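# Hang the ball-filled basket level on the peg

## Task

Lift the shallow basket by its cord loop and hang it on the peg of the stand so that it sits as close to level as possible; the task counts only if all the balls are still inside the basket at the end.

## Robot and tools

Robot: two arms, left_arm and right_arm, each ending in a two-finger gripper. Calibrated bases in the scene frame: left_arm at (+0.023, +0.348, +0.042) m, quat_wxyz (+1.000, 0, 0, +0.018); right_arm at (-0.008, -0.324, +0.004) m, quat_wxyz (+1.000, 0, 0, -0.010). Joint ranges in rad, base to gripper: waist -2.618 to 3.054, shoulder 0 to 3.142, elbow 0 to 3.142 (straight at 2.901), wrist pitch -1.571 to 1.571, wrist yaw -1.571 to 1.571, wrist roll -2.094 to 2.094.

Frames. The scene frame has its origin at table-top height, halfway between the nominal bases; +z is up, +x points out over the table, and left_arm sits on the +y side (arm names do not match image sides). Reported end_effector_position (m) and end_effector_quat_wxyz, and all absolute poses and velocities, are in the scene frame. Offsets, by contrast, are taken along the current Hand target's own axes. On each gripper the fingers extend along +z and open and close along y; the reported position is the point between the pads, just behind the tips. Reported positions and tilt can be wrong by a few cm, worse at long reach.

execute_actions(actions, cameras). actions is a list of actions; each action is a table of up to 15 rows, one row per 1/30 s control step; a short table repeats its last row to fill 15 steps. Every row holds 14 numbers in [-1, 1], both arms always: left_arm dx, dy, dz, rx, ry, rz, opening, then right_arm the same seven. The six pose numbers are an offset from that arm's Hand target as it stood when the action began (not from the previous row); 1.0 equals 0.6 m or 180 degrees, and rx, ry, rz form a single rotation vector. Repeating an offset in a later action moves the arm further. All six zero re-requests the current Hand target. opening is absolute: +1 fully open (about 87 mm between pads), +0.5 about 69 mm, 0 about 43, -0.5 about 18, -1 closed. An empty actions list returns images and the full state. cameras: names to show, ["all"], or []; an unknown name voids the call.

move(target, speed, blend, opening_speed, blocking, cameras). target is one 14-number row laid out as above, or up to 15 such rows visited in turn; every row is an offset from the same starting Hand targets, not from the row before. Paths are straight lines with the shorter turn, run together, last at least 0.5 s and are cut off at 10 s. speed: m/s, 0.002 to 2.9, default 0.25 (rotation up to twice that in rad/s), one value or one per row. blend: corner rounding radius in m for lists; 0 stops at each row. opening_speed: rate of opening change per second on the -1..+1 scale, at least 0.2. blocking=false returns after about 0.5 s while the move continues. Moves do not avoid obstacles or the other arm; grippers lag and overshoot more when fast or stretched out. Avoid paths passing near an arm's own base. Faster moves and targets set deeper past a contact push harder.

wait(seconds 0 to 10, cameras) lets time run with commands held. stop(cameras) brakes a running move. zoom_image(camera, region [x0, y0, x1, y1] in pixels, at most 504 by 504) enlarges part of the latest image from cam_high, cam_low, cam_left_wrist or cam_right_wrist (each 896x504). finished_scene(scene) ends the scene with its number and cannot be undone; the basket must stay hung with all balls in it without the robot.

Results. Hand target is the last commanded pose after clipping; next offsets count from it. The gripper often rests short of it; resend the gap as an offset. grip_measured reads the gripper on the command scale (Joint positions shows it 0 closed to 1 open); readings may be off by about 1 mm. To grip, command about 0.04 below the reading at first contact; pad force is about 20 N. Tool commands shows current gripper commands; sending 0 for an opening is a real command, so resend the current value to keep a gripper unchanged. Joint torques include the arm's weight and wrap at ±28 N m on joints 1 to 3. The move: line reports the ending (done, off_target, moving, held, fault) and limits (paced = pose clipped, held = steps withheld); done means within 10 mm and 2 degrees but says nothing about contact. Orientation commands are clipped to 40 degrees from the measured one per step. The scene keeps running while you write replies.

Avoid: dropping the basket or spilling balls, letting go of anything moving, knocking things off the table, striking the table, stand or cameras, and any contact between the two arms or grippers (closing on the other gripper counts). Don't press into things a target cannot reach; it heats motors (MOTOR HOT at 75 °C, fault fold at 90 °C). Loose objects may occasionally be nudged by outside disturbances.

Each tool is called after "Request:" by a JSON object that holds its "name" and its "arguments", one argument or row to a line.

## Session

Request:
{"name": "execute_actions", "arguments": {
  "actions": []
}}

Scene clock: 0.00 s.
left_arm: end_effector_position=(+0.3401, +0.1274, +0.1858) grip_measured=+1.000 end_effector_quat_wxyz=(+0.602, +0.105, +0.771, -0.178) | right_arm: end_effector_position=(+0.3466, -0.3145, +0.1091) grip_measured=+1.000 end_effector_quat_wxyz=(+0.592, +0.165, +0.788, +0.027)
Joint positions: left_arm=[-0.746 1.246 0.485 0.538 -0.281 -0.215 1] | right_arm=[0.141 1.179 0.358 0.509 0.268 0.337 1]
Joint velocities: within noise
Joint torques (N m): no reading
Heat: left arm: 23 °C; right arm: 25 °C.
Hand target: left_arm +0.3417, +0.1260, +0.1927; +0.608, +0.103, +0.766, -0.182 | right_arm +0.3479, -0.3142, +0.1122; +0.595, +0.165, +0.786, +0.028
Tool commands: left_gripper/opening=+1.0 right_gripper/opening=+1.0
camera_calibration:
cam_left_wrist: T_world_to_cam=[[-0.373483, -0.914933, 0.152997, 0.210823], [-0.84364, 0.266431, -0.46614, 0.364241], [0.385723, -0.30317, -0.871381, 0.214439], [0, 0, 0, 1]] pos_world=[0.303313, 0.160855, 0.324391]
cam_right_wrist: T_world_to_cam=[[-0.226313, -0.945932, -0.232368, -0.196178], [-0.877743, 0.301478, -0.372396, 0.459666], [0.422315, 0.119682, -0.898513, 0.132781], [0, 0, 0, 1]] pos_world=[0.302996, -0.340041, 0.244898]

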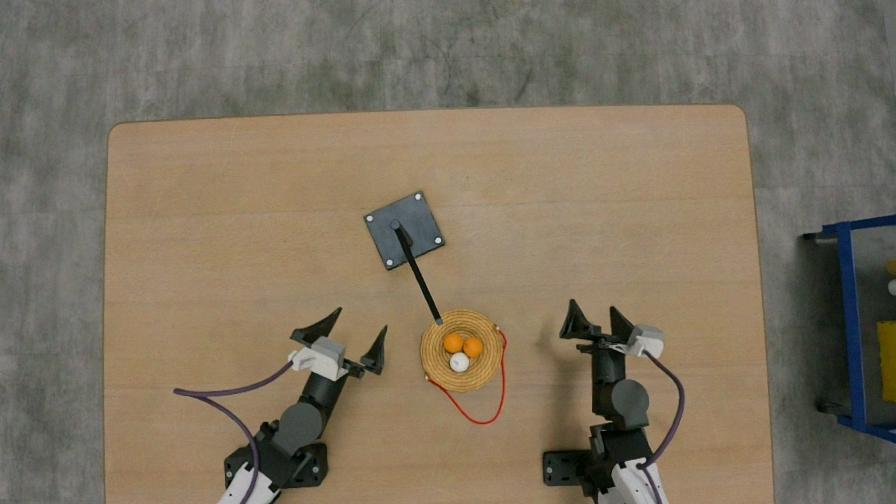

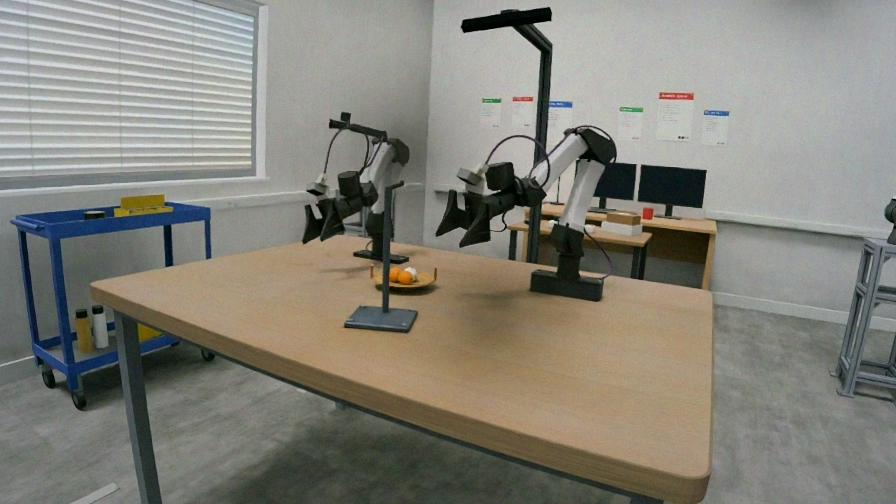

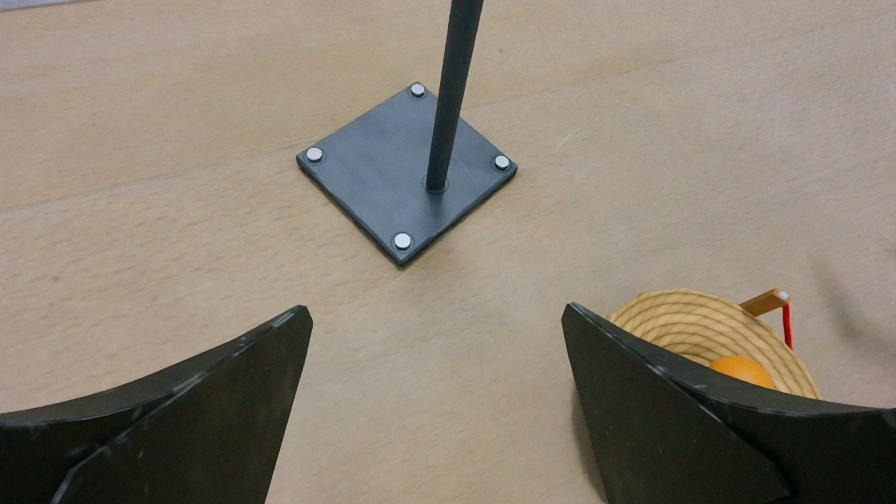

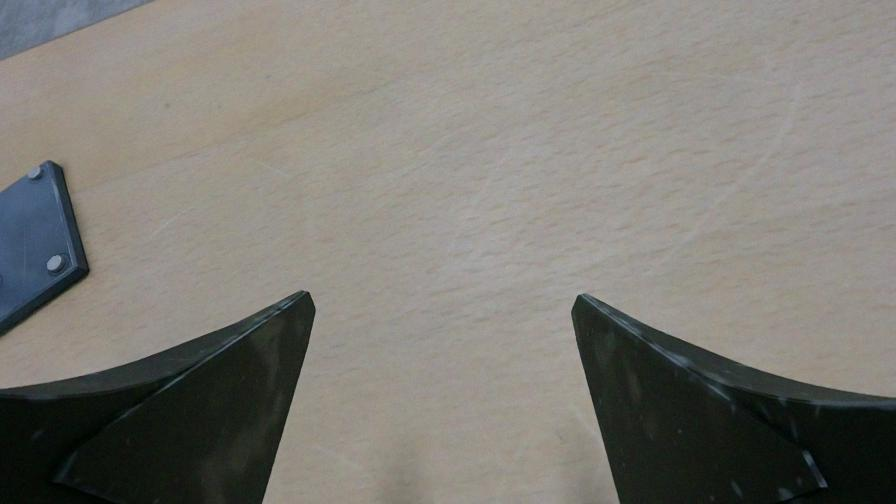

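Request:
{"name": "zoom_image", "arguments": {
  "camera": "cam_high",
  "region": [370, 200, 540, 440]
}}

Request:
{"name": "zoom_image", "arguments": {
  "camera": "cam_low",
  "region": [320, 160, 480, 340]
}}

Scaled by 2.100 from the camera's 896x504 image, which has a finer 1280x720 frame.

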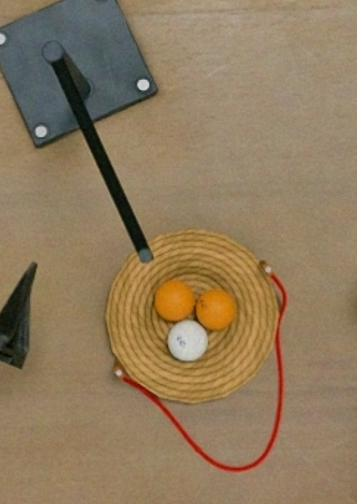

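Scaled by 2.800 from the camera's 896x504 image, which has a finer 1280x720 frame.

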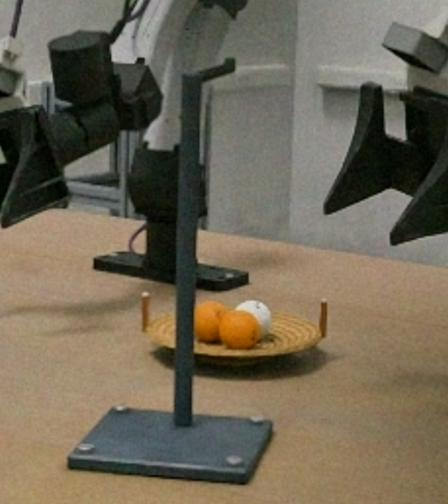

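Request:
{"name": "move", "arguments": {
  "target": [0.2042,-0.5273,-0.1465,-0.0181,0.2706,0.0493,0,-0.181,-0.199,-0.104,0,0,0,1],
  "speed": 0.3,
  "cameras": ["all"]
}}

Request:
{"name": "zoom_image", "arguments": {
  "camera": "cam_high",
  "region": [420, 300, 560, 440]
}}

Scene clock: 4.07 s.
left_arm: end_effector_position=(+0.1135, -0.1314, +0.1419) grip_measured=+0.000 end_effector_quat_wxyz=(+0.255, +0.215, +0.941, -0.056) | right_arm: end_effector_position=(+0.2857, -0.4486, +0.1951) grip_measured=+1.000 end_effector_quat_wxyz=(+0.591, +0.175, +0.787, +0.027)
Joint positions: left_arm=[-1.512 2.259 2.124 -1.147 -0.448 -0.96 0.5] | right_arm=[-0.644 0.892 0.606 -0.056 -0.467 0.105 1]
Joint torques (N m): left_arm=[0.05 -10.17 7.25 0.95 -0.27 -0.32] | right_arm=[-0.51 -1.06 11.03 1.69 -0.16 0.01]
Heat: left arm: 23 °C; right arm: 26 °C.
Hand target: left_arm +0.1139, -0.1349, +0.1398; +0.252, +0.209, +0.943, -0.056 | right_arm +0.2879, -0.4494, +0.2023; +0.595, +0.165, +0.786, +0.028
Off the commanded pose: left_arm 0.004 m, 1 deg | right_arm 0.007 m, 1 deg.
move: done
camera_calibration:
cam_left_wrist: T_world_to_cam=[[-0.428269, -0.903641, -0.00420455, -0.0738677], [-0.854081, 0.403252, 0.328532, 0.127858], [-0.29518, 0.144291, -0.944483, 0.33164], [0, 0, 0, 1]] pos_world=[0.175459, -0.166162, 0.270912]
cam_right_wrist: T_world_to_cam=[[-0.242166, -0.93925, -0.243237, -0.30715], [-0.87297, 0.320337, -0.367843, 0.484945], [0.423414, 0.12326, -0.897512, 0.252929], [0, 0, 0, 1]] pos_world=[0.241867, -0.475012, 0.33068]

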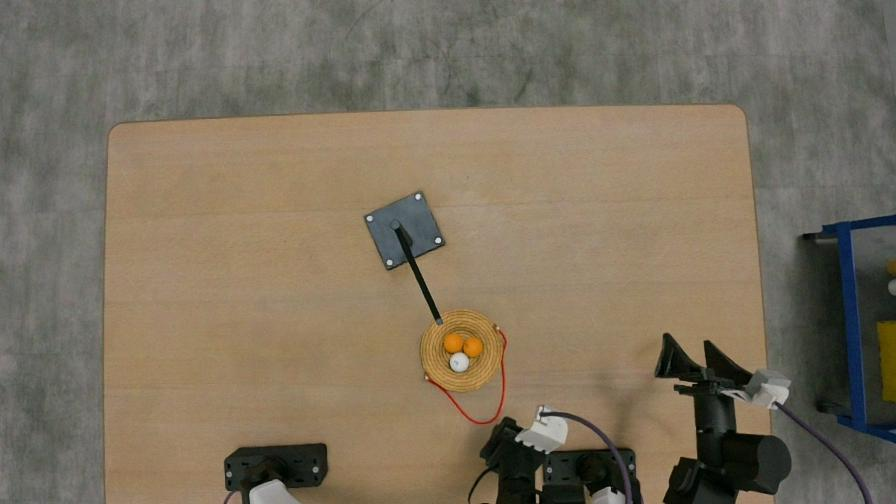

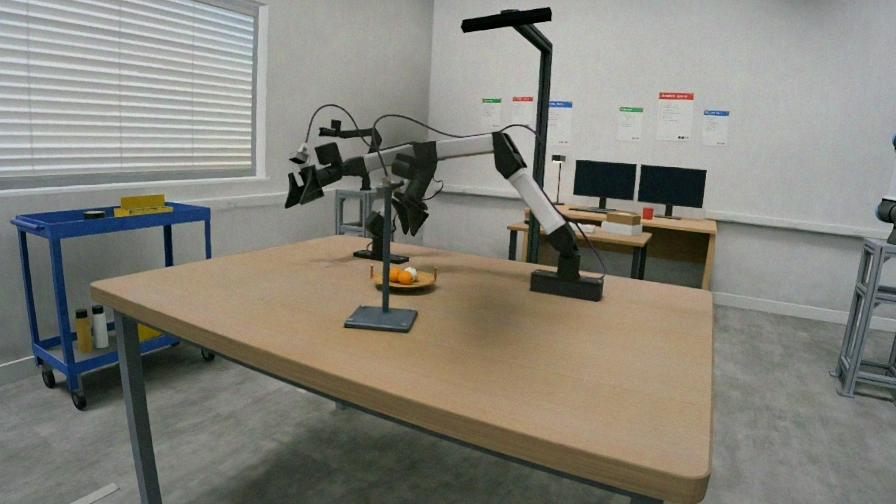

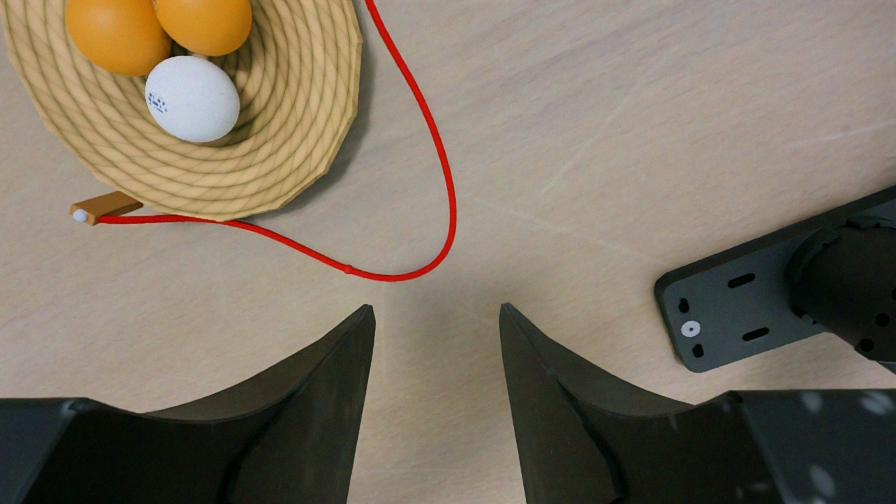

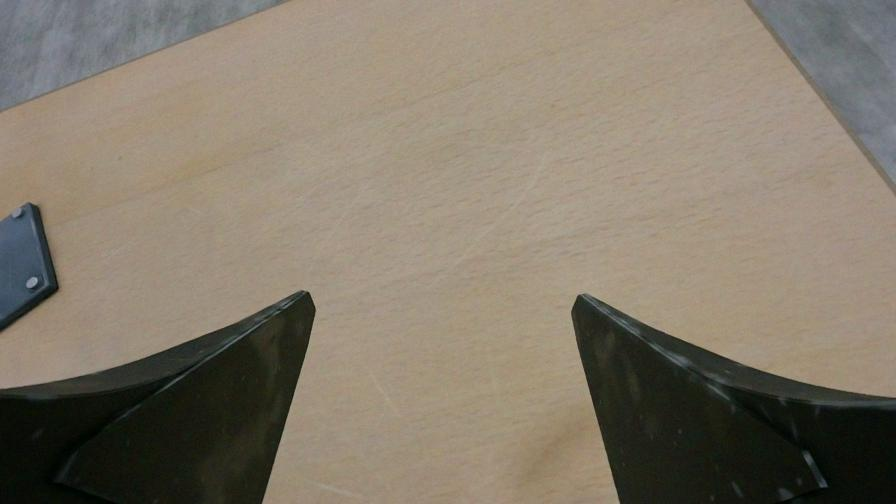

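Scaled by 3.600 from the camera's 896x504 image, which has a finer 1280x720 frame.

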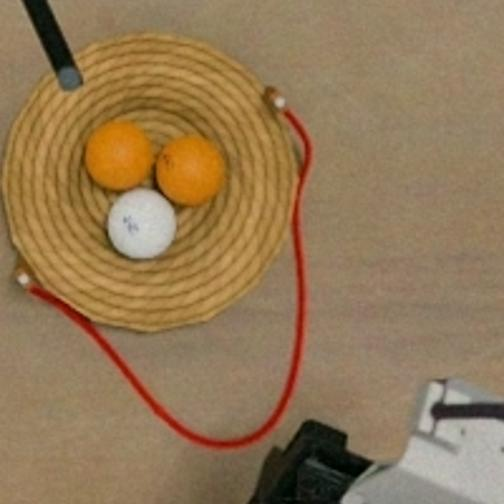

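Request:
{"name": "move", "arguments": {
  "target": [0.0668,-0.0075,0.1153,0,0,0,0,0,0,0,0,0,0,1],
  "speed": 0.12,
  "cameras": ["cam_left_wrist"]
}}

Scene clock: 6.07 s.
left_arm: end_effector_position=(+0.1135, -0.1354, +0.0657) grip_measured=+0.000 end_effector_quat_wxyz=(+0.253, +0.214, +0.942, -0.052) | right_arm: end_effector_position=(+0.2857, -0.4485, +0.1951) grip_measured=+1.000 end_effector_quat_wxyz=(+0.591, +0.174, +0.787, +0.027)
Joint positions: left_arm=[-1.512 2.3 1.892 -0.884 -0.447 -0.967 0.5] | right_arm=[-0.644 0.892 0.606 -0.056 -0.467 0.104 1]
Joint torques (N m): left_arm=[-0.47 -10.97 5.01 1.16 -0.3 -0.32] | right_arm=[-0.53 -1.03 11.04 1.69 -0.15 0]
Heat: left arm: 24 °C; right arm: 26 °C.
Hand target: left_arm +0.1119, -0.1388, +0.0599; +0.252, +0.209, +0.943, -0.056 | right_arm +0.2879, -0.4493, +0.2023; +0.595, +0.165, +0.786, +0.028
Off the commanded pose: left_arm 0.007 m, 1 deg | right_arm 0.008 m, 1 deg.
move: done
camera_calibration:
cam_left_wrist: T_world_to_cam=[[-0.423443, -0.905879, -0.00890487, -0.0782774], [-0.855092, 0.396418, 0.33417, 0.153398], [-0.299187, 0.149116, -0.942471, 0.261188], [0, 0, 0, 1]] pos_world=[0.176168, -0.170667, 0.194204]
Images, in order (width x height): cam_left_wrist 896x504.

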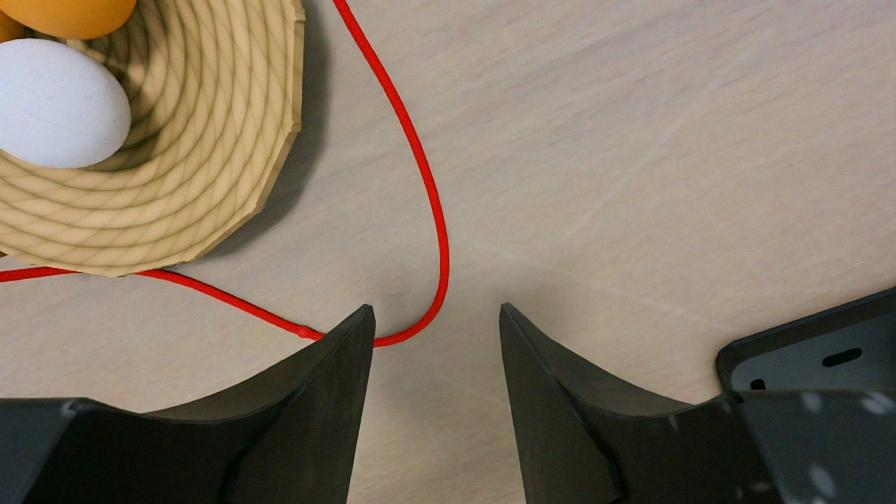

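Request:
{"name": "move", "arguments": {
  "target": [0.0317,0,0.0548,0,0,0,0,0,0,0,0,0,0,1],
  "speed": 0.05,
  "cameras": ["cam_left_wrist"]
}}

Scene clock: 7.90 s.
left_arm: end_effector_position=(+0.1137, -0.1370, +0.0303) grip_measured=+0.000 end_effector_quat_wxyz=(+0.253, +0.213, +0.942, -0.055) | right_arm: end_effector_position=(+0.2857, -0.4485, +0.1951) grip_measured=+1.000 end_effector_quat_wxyz=(+0.591, +0.174, +0.787, +0.027)
Joint positions: left_arm=[-1.512 2.335 1.808 -0.759 -0.447 -0.967 0.5] | right_arm=[-0.644 0.892 0.606 -0.056 -0.467 0.104 1]
Joint torques (N m): left_arm=[-0.47 -10.69 4.83 1.14 -0.32 -0.3] | right_arm=[-0.51 -1.05 11.04 1.69 -0.14 0]
Heat: left arm: 24 °C; right arm: 26 °C.
Hand target: left_arm +0.1118, -0.1387, +0.0219; +0.252, +0.209, +0.943, -0.056 | right_arm +0.2879, -0.4493, +0.2023; +0.595, +0.165, +0.786, +0.028
Off the commanded pose: left_arm 0.009 m, 0 deg | right_arm 0.008 m, 1 deg.
move: done
camera_calibration:
cam_left_wrist: T_world_to_cam=[[-0.423421, -0.905926, -0.00370025, -0.0801484], [-0.855317, 0.398414, 0.33121, 0.166259], [-0.298577, 0.143406, -0.94355, 0.227411], [0, 0, 0, 1]] pos_world=[0.176167, -0.17146, 0.15921]
Images, in order (width x height): cam_left_wrist 896x504.

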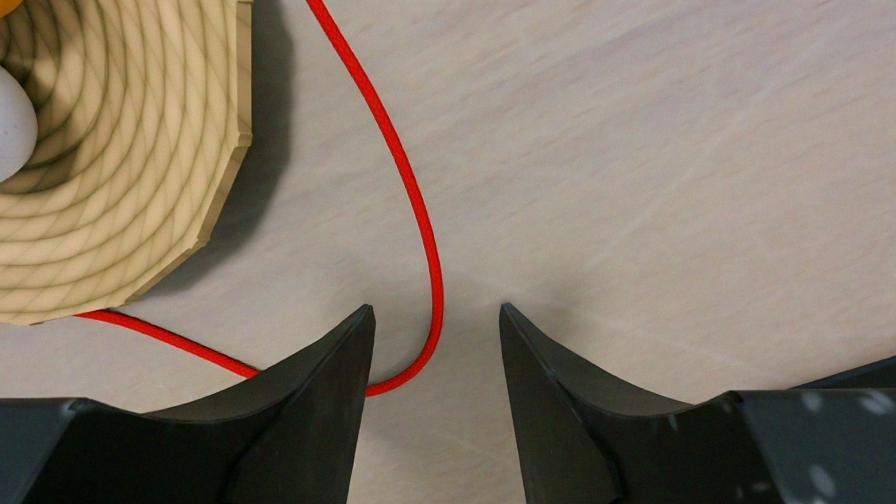

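Request:
{"name": "move", "arguments": {
  "target": [0.01,0,0.0173,0,0,0,0,0,0,0,0,0,0,1],
  "speed": 0.03,
  "cameras": ["cam_left_wrist"]
}}

Scene clock: 8.77 s.
left_arm: end_effector_position=(+0.1138, -0.1388, +0.0230) grip_measured=+0.000 end_effector_quat_wxyz=(+0.255, +0.211, +0.942, -0.059) | right_arm: end_effector_position=(+0.2857, -0.4485, +0.1951) grip_measured=+1.000 end_effector_quat_wxyz=(+0.591, +0.174, +0.787, +0.027)
Joint positions: left_arm=[-1.512 2.344 1.791 -0.725 -0.447 -0.968 0.5] | right_arm=[-0.644 0.892 0.606 -0.056 -0.467 0.104 1]
Joint torques (N m): left_arm=[-0.39 -10.14 4.33 1.22 -0.3 -0.28] | right_arm=[-0.55 -1.05 11.04 1.7 -0.15 0.01]
Heat: left arm: 25 °C; right arm: 26 °C.
Hand target: left_arm +0.1118, -0.1389, +0.0100; +0.252, +0.209, +0.943, -0.056 | right_arm +0.2879, -0.4493, +0.2023; +0.595, +0.165, +0.786, +0.028
Off the commanded pose: left_arm 0.013 m, 1 deg | right_arm 0.008 m, 1 deg.
move: off_target (left_arm)
camera_calibration:
cam_left_wrist: T_world_to_cam=[[-0.422872, -0.906181, 0.0039307, -0.0820589], [-0.855763, 0.400764, 0.327196, 0.170062], [-0.298074, 0.134998, -0.944948, 0.219525], [0, 0, 0, 1]] pos_world=[0.176267, -0.172151, 0.152119]
Images, in order (width x height): cam_left_wrist 896x504.

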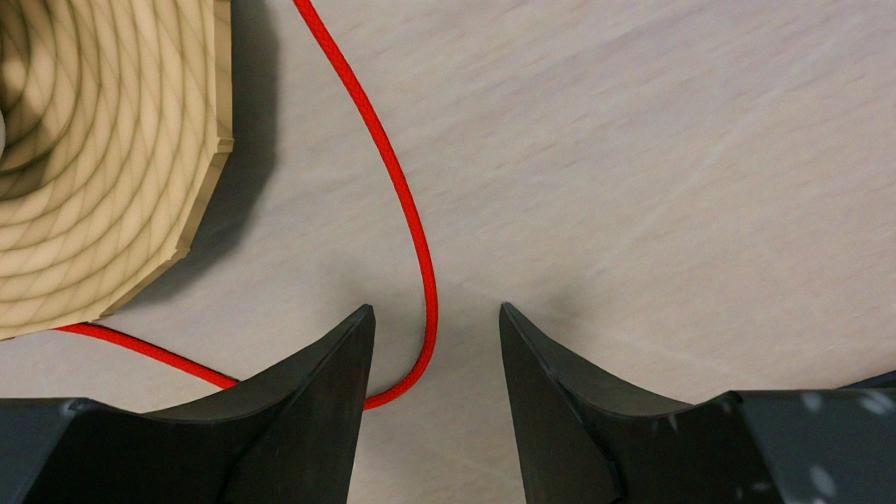

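Request:
{"name": "move", "arguments": {
  "target": [0.0077,0,-0.0122,0,0,0,0,0,0,0,0,0,0,1],
  "speed": 0.03,
  "cameras": ["cam_left_wrist"]
}}

Scene clock: 9.77 s.
left_arm: end_effector_position=(+0.1119, -0.1385, +0.0223) grip_measured=+0.000 end_effector_quat_wxyz=(+0.260, +0.208, +0.941, -0.058) | right_arm: end_effector_position=(+0.2857, -0.4485, +0.1951) grip_measured=+1.000 end_effector_quat_wxyz=(+0.591, +0.174, +0.787, +0.027)
Joint positions: left_arm=[-1.52 2.344 1.787 -0.723 -0.46 -0.981 0.5] | right_arm=[-0.644 0.892 0.606 -0.056 -0.467 0.104 1]
Joint torques (N m): left_arm=[-0.92 -11.6 3.6 1.11 -0.25 -0.32] | right_arm=[-0.51 -1.06 11.03 1.7 -0.15 0]
Heat: left arm: 25 °C; right arm: 26 °C.
Hand target: left_arm +0.1049, -0.1356, +0.0141; +0.252, +0.209, +0.943, -0.056 | right_arm +0.2879, -0.4493, +0.2023; +0.595, +0.165, +0.786, +0.028
Off the commanded pose: left_arm 0.011 m, 1 deg | right_arm 0.008 m, 1 deg.
move: off_target (left_arm)
camera_calibration:
cam_left_wrist: T_world_to_cam=[[-0.415897, -0.90941, 0.00189915, -0.0838287], [-0.861875, 0.394823, 0.318254, 0.168576], [-0.290173, 0.130724, -0.948003, 0.216893], [0, 0, 0, 1]] pos_world=[0.173364, -0.171145, 0.152124]
Images, in order (width x height): cam_left_wrist 896x504.

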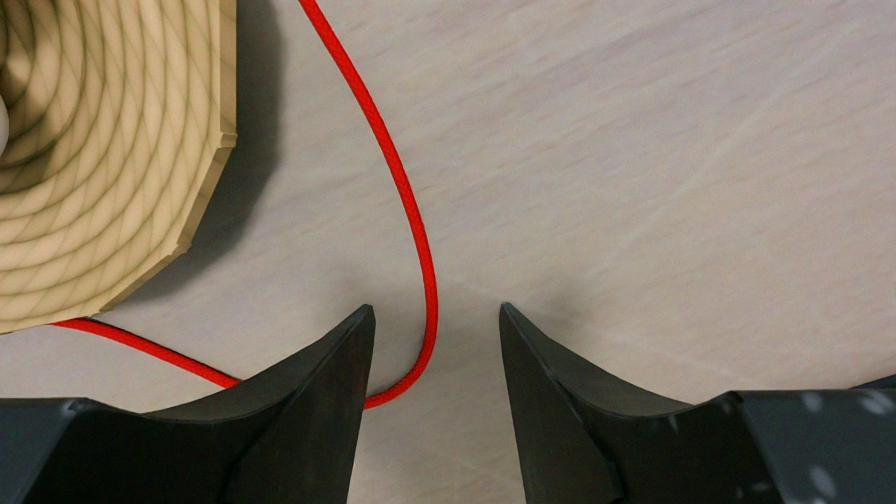

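Request:
{"name": "move", "arguments": {
  "target": [0.0066,0,-0.006,0,0,0,0,0,0,0,0,0,0,1],
  "speed": 0.03
}}

Request:
{"name": "move", "arguments": {
  "target": [0,0,0,0,0,0,-1,0,0,0,0,0,0,1],
  "speed": 0.03,
  "opening_speed": 0.7,
  "cameras": ["cam_left_wrist"]
}}

Scene clock: 10.70 s.
left_arm: end_effector_position=(+0.1108, -0.1383, +0.0220) grip_measured=+0.000 end_effector_quat_wxyz=(+0.266, +0.204, +0.940, -0.058) | right_arm: end_effector_position=(+0.2857, -0.4485, +0.1951) grip_measured=+1.000 end_effector_quat_wxyz=(+0.591, +0.174, +0.787, +0.027)
Joint positions: left_arm=[-1.527 2.342 1.778 -0.716 -0.477 -0.994 0.5] | right_arm=[-0.644 0.892 0.606 -0.056 -0.467 0.104 1]
Joint torques (N m): left_arm=[-1.28 -12.04 3.26 1.02 -0.08 -0.26] | right_arm=[-0.5 -1.06 11.03 1.69 -0.15 0]
Heat: left arm: 25 °C; right arm: 27 °C.
Hand target: left_arm +0.1000, -0.1334, +0.0151; +0.252, +0.209, +0.943, -0.056 | right_arm +0.2879, -0.4493, +0.2023; +0.595, +0.165, +0.786, +0.028
Off the commanded pose: left_arm 0.014 m, 2 deg | right_arm 0.008 m, 1 deg.
move: off_target (left_arm)

Scene clock: 12.33 s.
left_arm: end_effector_position=(+0.1062, -0.1449, +0.0219) grip_measured=-0.915 end_effector_quat_wxyz=(+0.265, +0.202, +0.940, -0.073) | right_arm: end_effector_position=(+0.2857, -0.4485, +0.1951) grip_measured=+1.000 end_effector_quat_wxyz=(+0.591, +0.174, +0.787, +0.027)
Joint positions: left_arm=[-1.533 2.342 1.774 -0.688 -0.466 -0.999 0.043] | right_arm=[-0.644 0.892 0.606 -0.056 -0.467 0.104 1]
Joint torques (N m): left_arm=[-0.59 -12.03 3.74 0.74 -0.2 -0.22] | right_arm=[-0.51 -1.05 11.02 1.69 -0.14 0.01]
Heat: left arm: 26 °C; right arm: 27 °C.
Hand target: left_arm +0.1001, -0.1334, +0.0152; +0.252, +0.209, +0.943, -0.056 | right_arm +0.2879, -0.4493, +0.2023; +0.595, +0.165, +0.786, +0.028
Off the commanded pose: left_arm 0.015 m, 3 deg | right_arm 0.008 m, 1 deg.
move: off_target (left_arm)
camera_calibration:
cam_left_wrist: T_world_to_cam=[[-0.412904, -0.91028, 0.0300112, -0.0929704], [-0.864343, 0.402028, 0.302133, 0.168], [-0.287091, 0.0988121, -0.952793, 0.210879], [0, 0, 0, 1]] pos_world=[0.167363, -0.173007, 0.152956]
Images, in order (width x height): cam_left_wrist 896x504.

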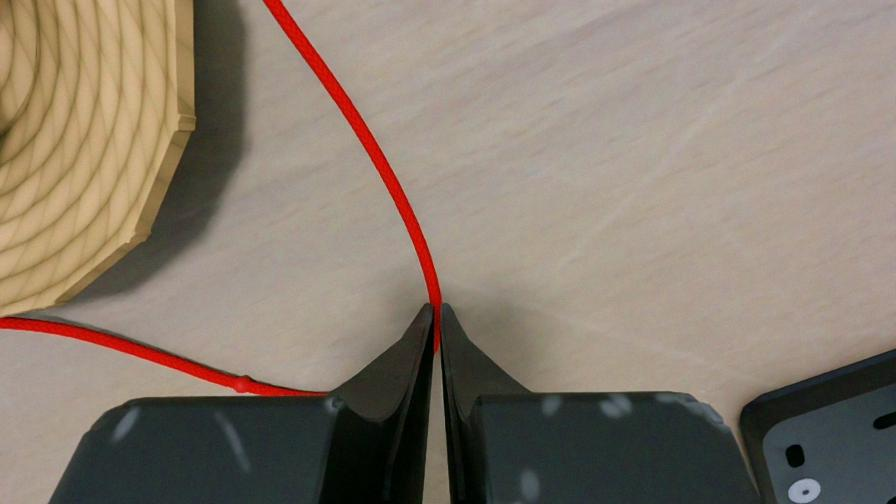

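Request:
{"name": "move", "arguments": {
  "target": [
    [-0.0788,0.0373,-0.0795,0,0,0,-1,0,0,0,0,0,0,1],
    [-0.2557,0.142,-0.1892,0,0,0,-1,0,0,0,0,0,0,1],
    [-0.3503,0.1973,-0.25,0,0,0,-1,0,0,0,0,0,0,1]
  ],
  "blend": [0.02,0.02,0],
  "speed": 0.1,
  "cameras": ["all"]
}}

Scene clock: 16.47 s.
left_arm: end_effector_position=(+0.2460, -0.0699, +0.2524) grip_measured=-0.915 end_effector_quat_wxyz=(+0.255, +0.205, +0.943, -0.058) | right_arm: end_effector_position=(+0.2857, -0.4485, +0.1951) grip_measured=+1.000 end_effector_quat_wxyz=(+0.591, +0.174, +0.787, +0.027)
Joint positions: left_arm=[-1.188 2.27 2.596 -1.481 -0.338 -0.653 0.043] | right_arm=[-0.644 0.892 0.606 -0.056 -0.467 0.104 1]
Joint torques (N m): left_arm=[0.05 -9.57 6.48 1.14 -0.17 -0.03] | right_arm=[-0.51 -1.06 11.04 1.69 -0.14 0.01]
Heat: left arm: 28 °C; right arm: 27 °C.
Hand target: left_arm +0.2472, -0.0714, +0.2501; +0.252, +0.209, +0.943, -0.056 | right_arm +0.2879, -0.4493, +0.2023; +0.595, +0.165, +0.786, +0.028
Off the commanded pose: left_arm 0.003 m, 1 deg | right_arm 0.008 m, 1 deg.
move: done
camera_calibration:
cam_left_wrist: T_world_to_cam=[[-0.409983, -0.912078, 0.00521965, 0.0314808], [-0.861411, 0.389076, 0.326483, 0.181222], [-0.299809, 0.129356, -0.945189, 0.466521], [0, 0, 0, 1]] pos_world=[0.30888, -0.102144, 0.38162]
cam_right_wrist: T_world_to_cam=[[-0.24182, -0.939351, -0.243193, -0.307227], [-0.873209, 0.319962, -0.367601, 0.484677], [0.423119, 0.123465, -0.897623, 0.253033], [0, 0, 0, 1]] pos_world=[0.241868, -0.474913, 0.33058]

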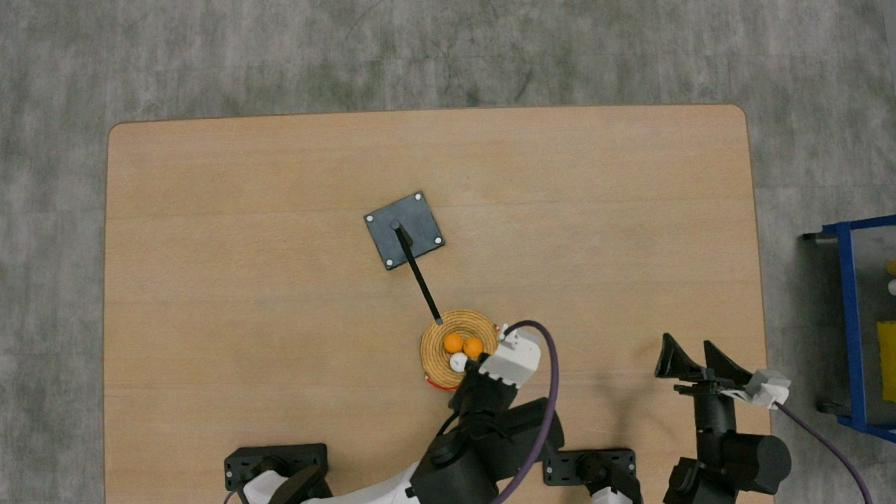

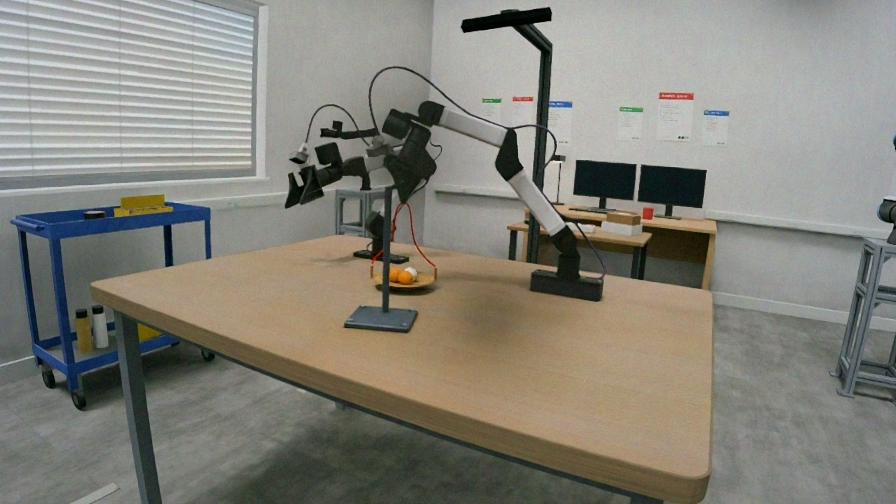

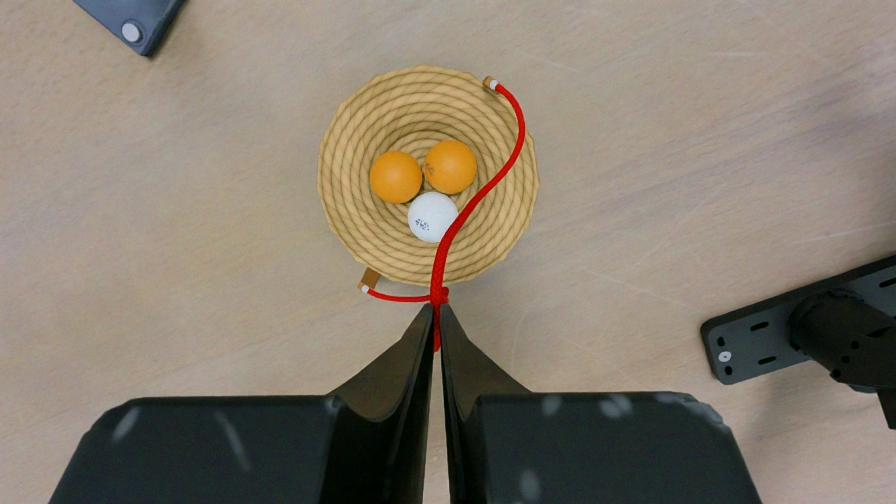

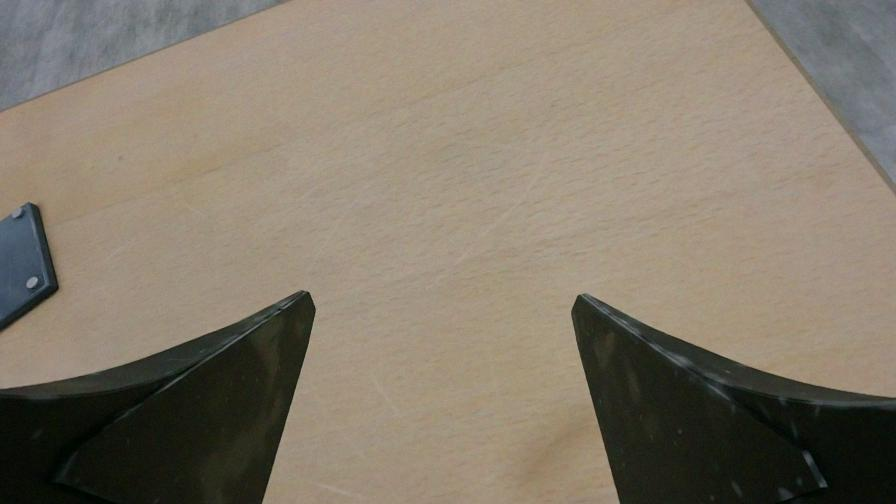

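Request:
{"name": "move", "arguments": {
  "target": [-0.0193,0.0087,-0.012,0.1708,-0.1587,0.1708,-1,0,0,0,0,0,0,1],
  "speed": 0.25,
  "cameras": ["cam_low","cam_left_wrist"]
}}

Scene clock: 19.40 s.
left_arm: end_effector_position=(+0.2537, -0.0705, +0.2445) grip_measured=-0.915 end_effector_quat_wxyz=(+0.393, +0.486, +0.733, -0.270) | right_arm: end_effector_position=(+0.2857, -0.4485, +0.1951) grip_measured=+1.000 end_effector_quat_wxyz=(+0.591, +0.174, +0.787, +0.027)
Joint positions: left_arm=[-1.057 1.651 1.402 -0.334 0.139 0.074 0.043] | right_arm=[-0.644 0.892 0.606 -0.056 -0.467 0.104 1]
Joint torques (N m): left_arm=[0.43 -10.43 5.52 2.24 0.15 0.02] | right_arm=[-0.51 -1.07 11.04 1.7 -0.14 0]
Heat: left arm: 29 °C; right arm: 28 °C.
Hand target: left_arm +0.2553, -0.0694, +0.2621; +0.414, +0.484, +0.718, -0.280 | right_arm +0.2879, -0.4493, +0.2023; +0.595, +0.165, +0.786, +0.028
Off the commanded pose: left_arm 0.018 m, 3 deg | right_arm 0.008 m, 1 deg.
move: off_target (left_arm)
camera_calibration:
cam_left_wrist: T_world_to_cam=[[-0.922037, -0.386728, 0.0170243, 0.198174], [-0.38552, 0.913406, -0.130625, 0.21874], [0.0349663, -0.127004, -0.991286, 0.369661], [0, 0, 0, 1]] pos_world=[0.254126, -0.0762108, 0.391639]
Images, in order (width x height): cam_low 896x504, cam_left_wrist 896x504.

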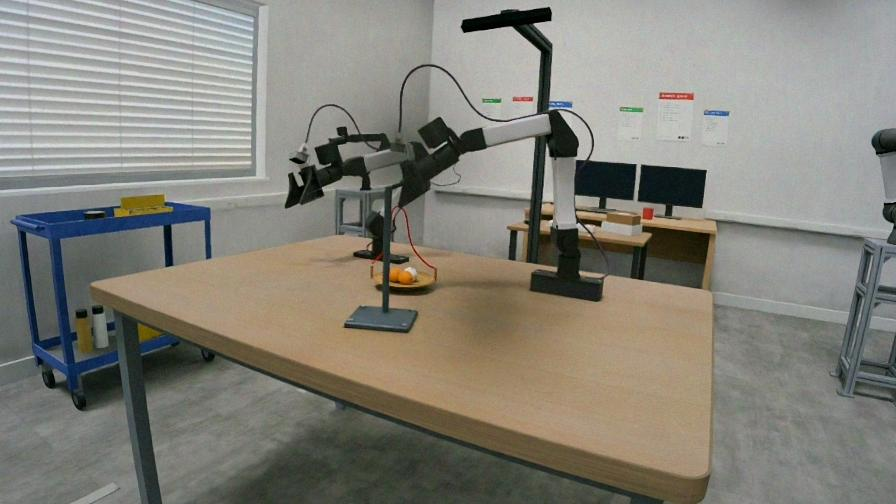

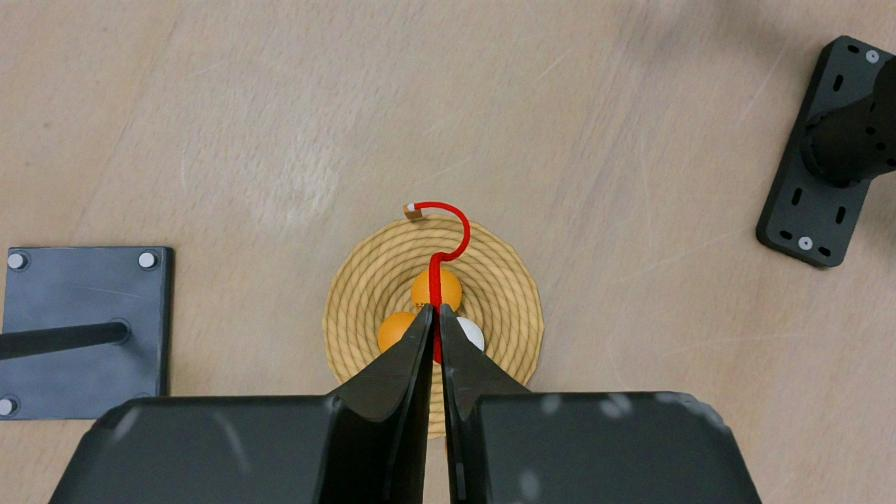

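Request:
{"name": "move", "arguments": {
  "target": [-0.1155,0,-0.0667,0,0,0,-1,0,0,0,0,0,0,1],
  "speed": 0.04,
  "cameras": ["cam_low","cam_left_wrist"]
}}

Request:
{"name": "zoom_image", "arguments": {
  "camera": "cam_low",
  "region": [340, 160, 460, 310]
}}

Scene clock: 22.37 s.
left_arm: end_effector_position=(+0.2491, -0.0631, +0.3261) grip_measured=-0.920 end_effector_quat_wxyz=(+0.394, +0.486, +0.732, -0.270) | right_arm: end_effector_position=(+0.2857, -0.4485, +0.1951) grip_measured=+1.000 end_effector_quat_wxyz=(+0.591, +0.174, +0.787, +0.027)
Joint positions: left_arm=[-1.057 1.665 1.744 -0.661 0.139 0.075 0.04] | right_arm=[-0.644 0.892 0.606 -0.056 -0.467 0.104 1]
Joint torques (N m): left_arm=[0.47 -7.06 8.29 2.25 0.15 -0.02] | right_arm=[-0.51 -1.05 11.02 1.69 -0.15 0.01]
Heat: left arm: 29 °C; right arm: 28 °C.
Hand target: left_arm +0.2553, -0.0694, +0.3421; +0.414, +0.484, +0.718, -0.280 | right_arm +0.2879, -0.4493, +0.2023; +0.595, +0.165, +0.786, +0.028
Off the commanded pose: left_arm 0.018 m, 3 deg | right_arm 0.008 m, 1 deg.
move: off_target (left_arm)
camera_calibration:
cam_left_wrist: T_world_to_cam=[[-0.922287, -0.386151, 0.0165723, 0.195652], [-0.384811, 0.913384, -0.132856, 0.221389], [0.0361656, -0.128908, -0.990997, 0.45113], [0, 0, 0, 1]] pos_world=[0.249324, -0.068508, 0.473239]
Images, in order (width x height): cam_low 896x504, cam_left_wrist 896x504.

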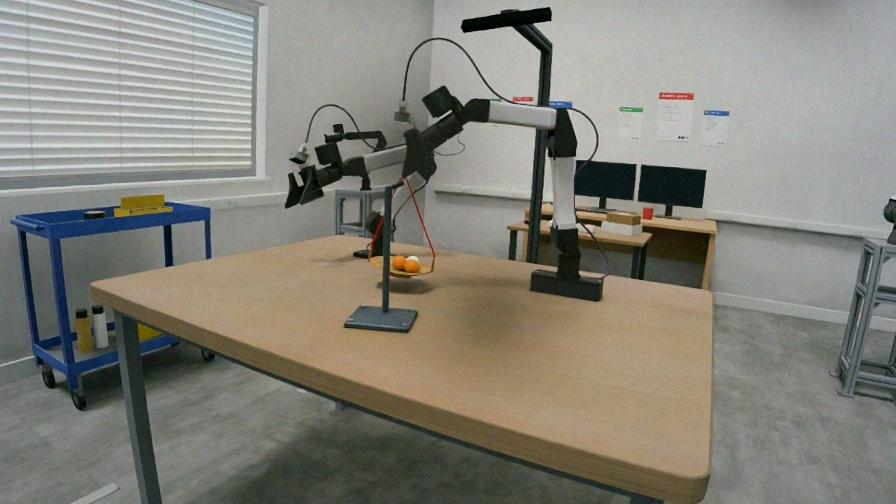

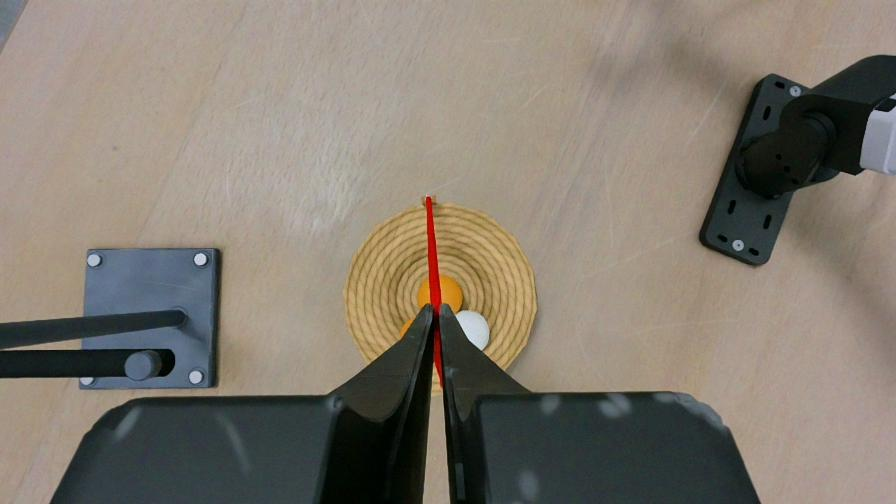

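Scaled by 3.360 from the camera's 896x504 image, which has a finer 1280x720 frame.

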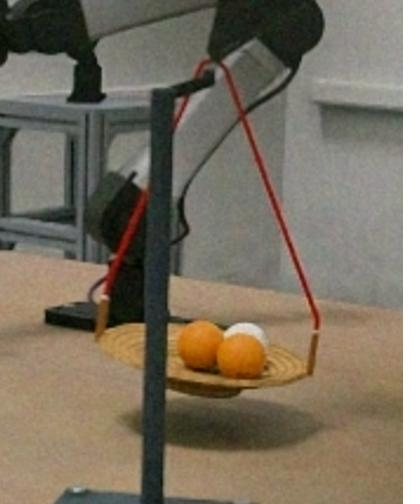

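Request:
{"name": "move", "arguments": {
  "target": [-0.0413,0.0867,-0.025,0,0,0,-1,0,0,0,0,0,0,1],
  "speed": 0.05,
  "cameras": ["cam_high","cam_low","cam_left_wrist"]
}}

Scene clock: 25.10 s.
left_arm: end_effector_position=(+0.2980, -0.0442, +0.3565) grip_measured=-0.920 end_effector_quat_wxyz=(+0.394, +0.483, +0.733, -0.272) | right_arm: end_effector_position=(+0.2857, -0.4485, +0.1951) grip_measured=+1.000 end_effector_quat_wxyz=(+0.591, +0.174, +0.787, +0.027)
Joint positions: left_arm=[-0.913 1.771 2 -0.823 0.257 0.15 0.04] | right_arm=[-0.644 0.892 0.606 -0.056 -0.467 0.104 1]
Joint torques (N m): left_arm=[0.27 -7.53 8.01 2.25 0.23 -0.01] | right_arm=[-0.51 -1.05 11.04 1.69 -0.14 0]
Heat: left arm: 29 °C; right arm: 29 °C.
Hand target: left_arm +0.3033, -0.0494, +0.3711; +0.414, +0.484, +0.718, -0.280 | right_arm +0.2879, -0.4493, +0.2023; +0.595, +0.165, +0.786, +0.028
Off the commanded pose: left_arm 0.016 m, 3 deg | right_arm 0.008 m, 1 deg.
move: off_target (left_arm)
camera_calibration:
cam_left_wrist: T_world_to_cam=[[-0.920208, -0.390894, 0.0204939, 0.245363], [-0.389909, 0.910763, -0.135943, 0.229446], [0.0344743, -0.133087, -0.990505, 0.482056], [0, 0, 0, 1]] pos_world=[0.29863, -0.048905, 0.503642]
Images, in order (width x height): cam_high 896x504, cam_low 896x504, cam_left_wrist 896x504.

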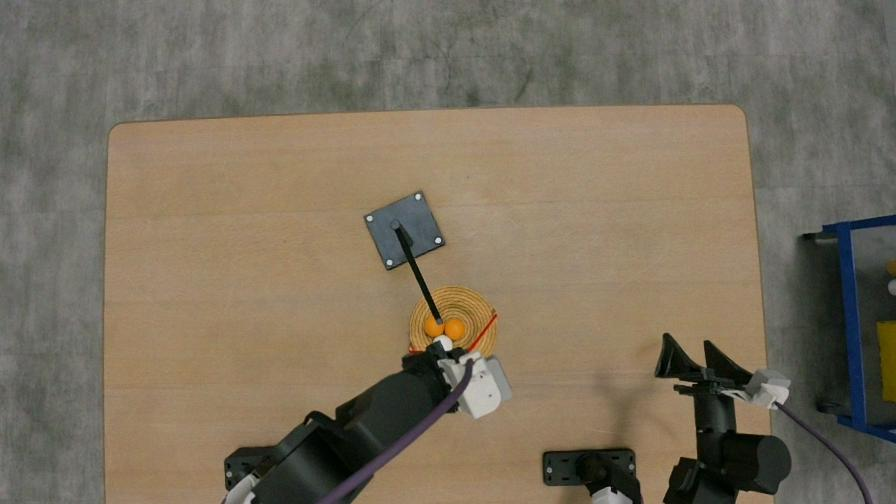

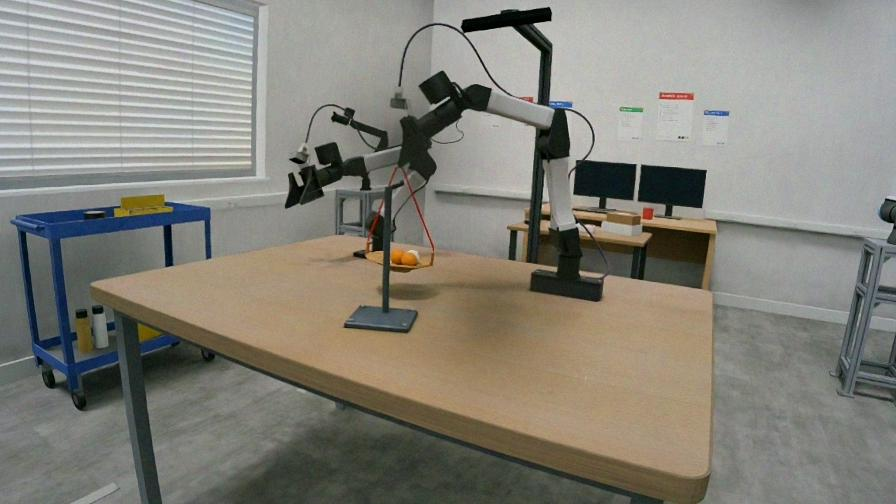

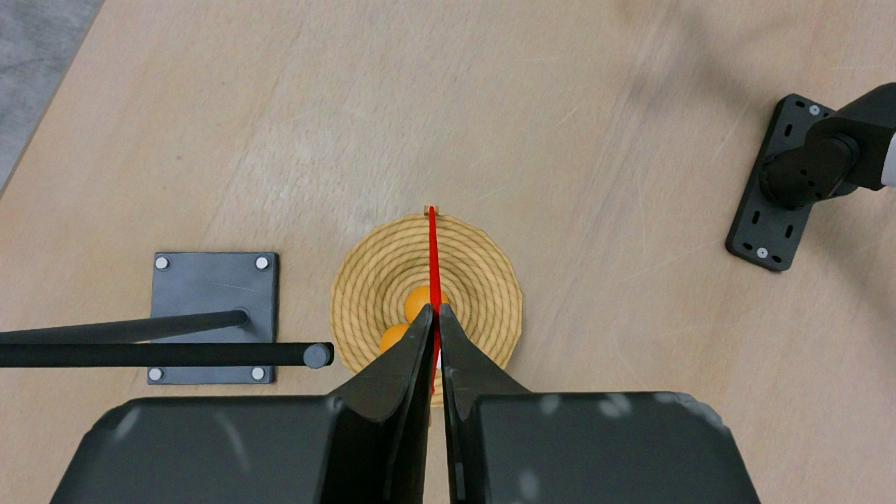

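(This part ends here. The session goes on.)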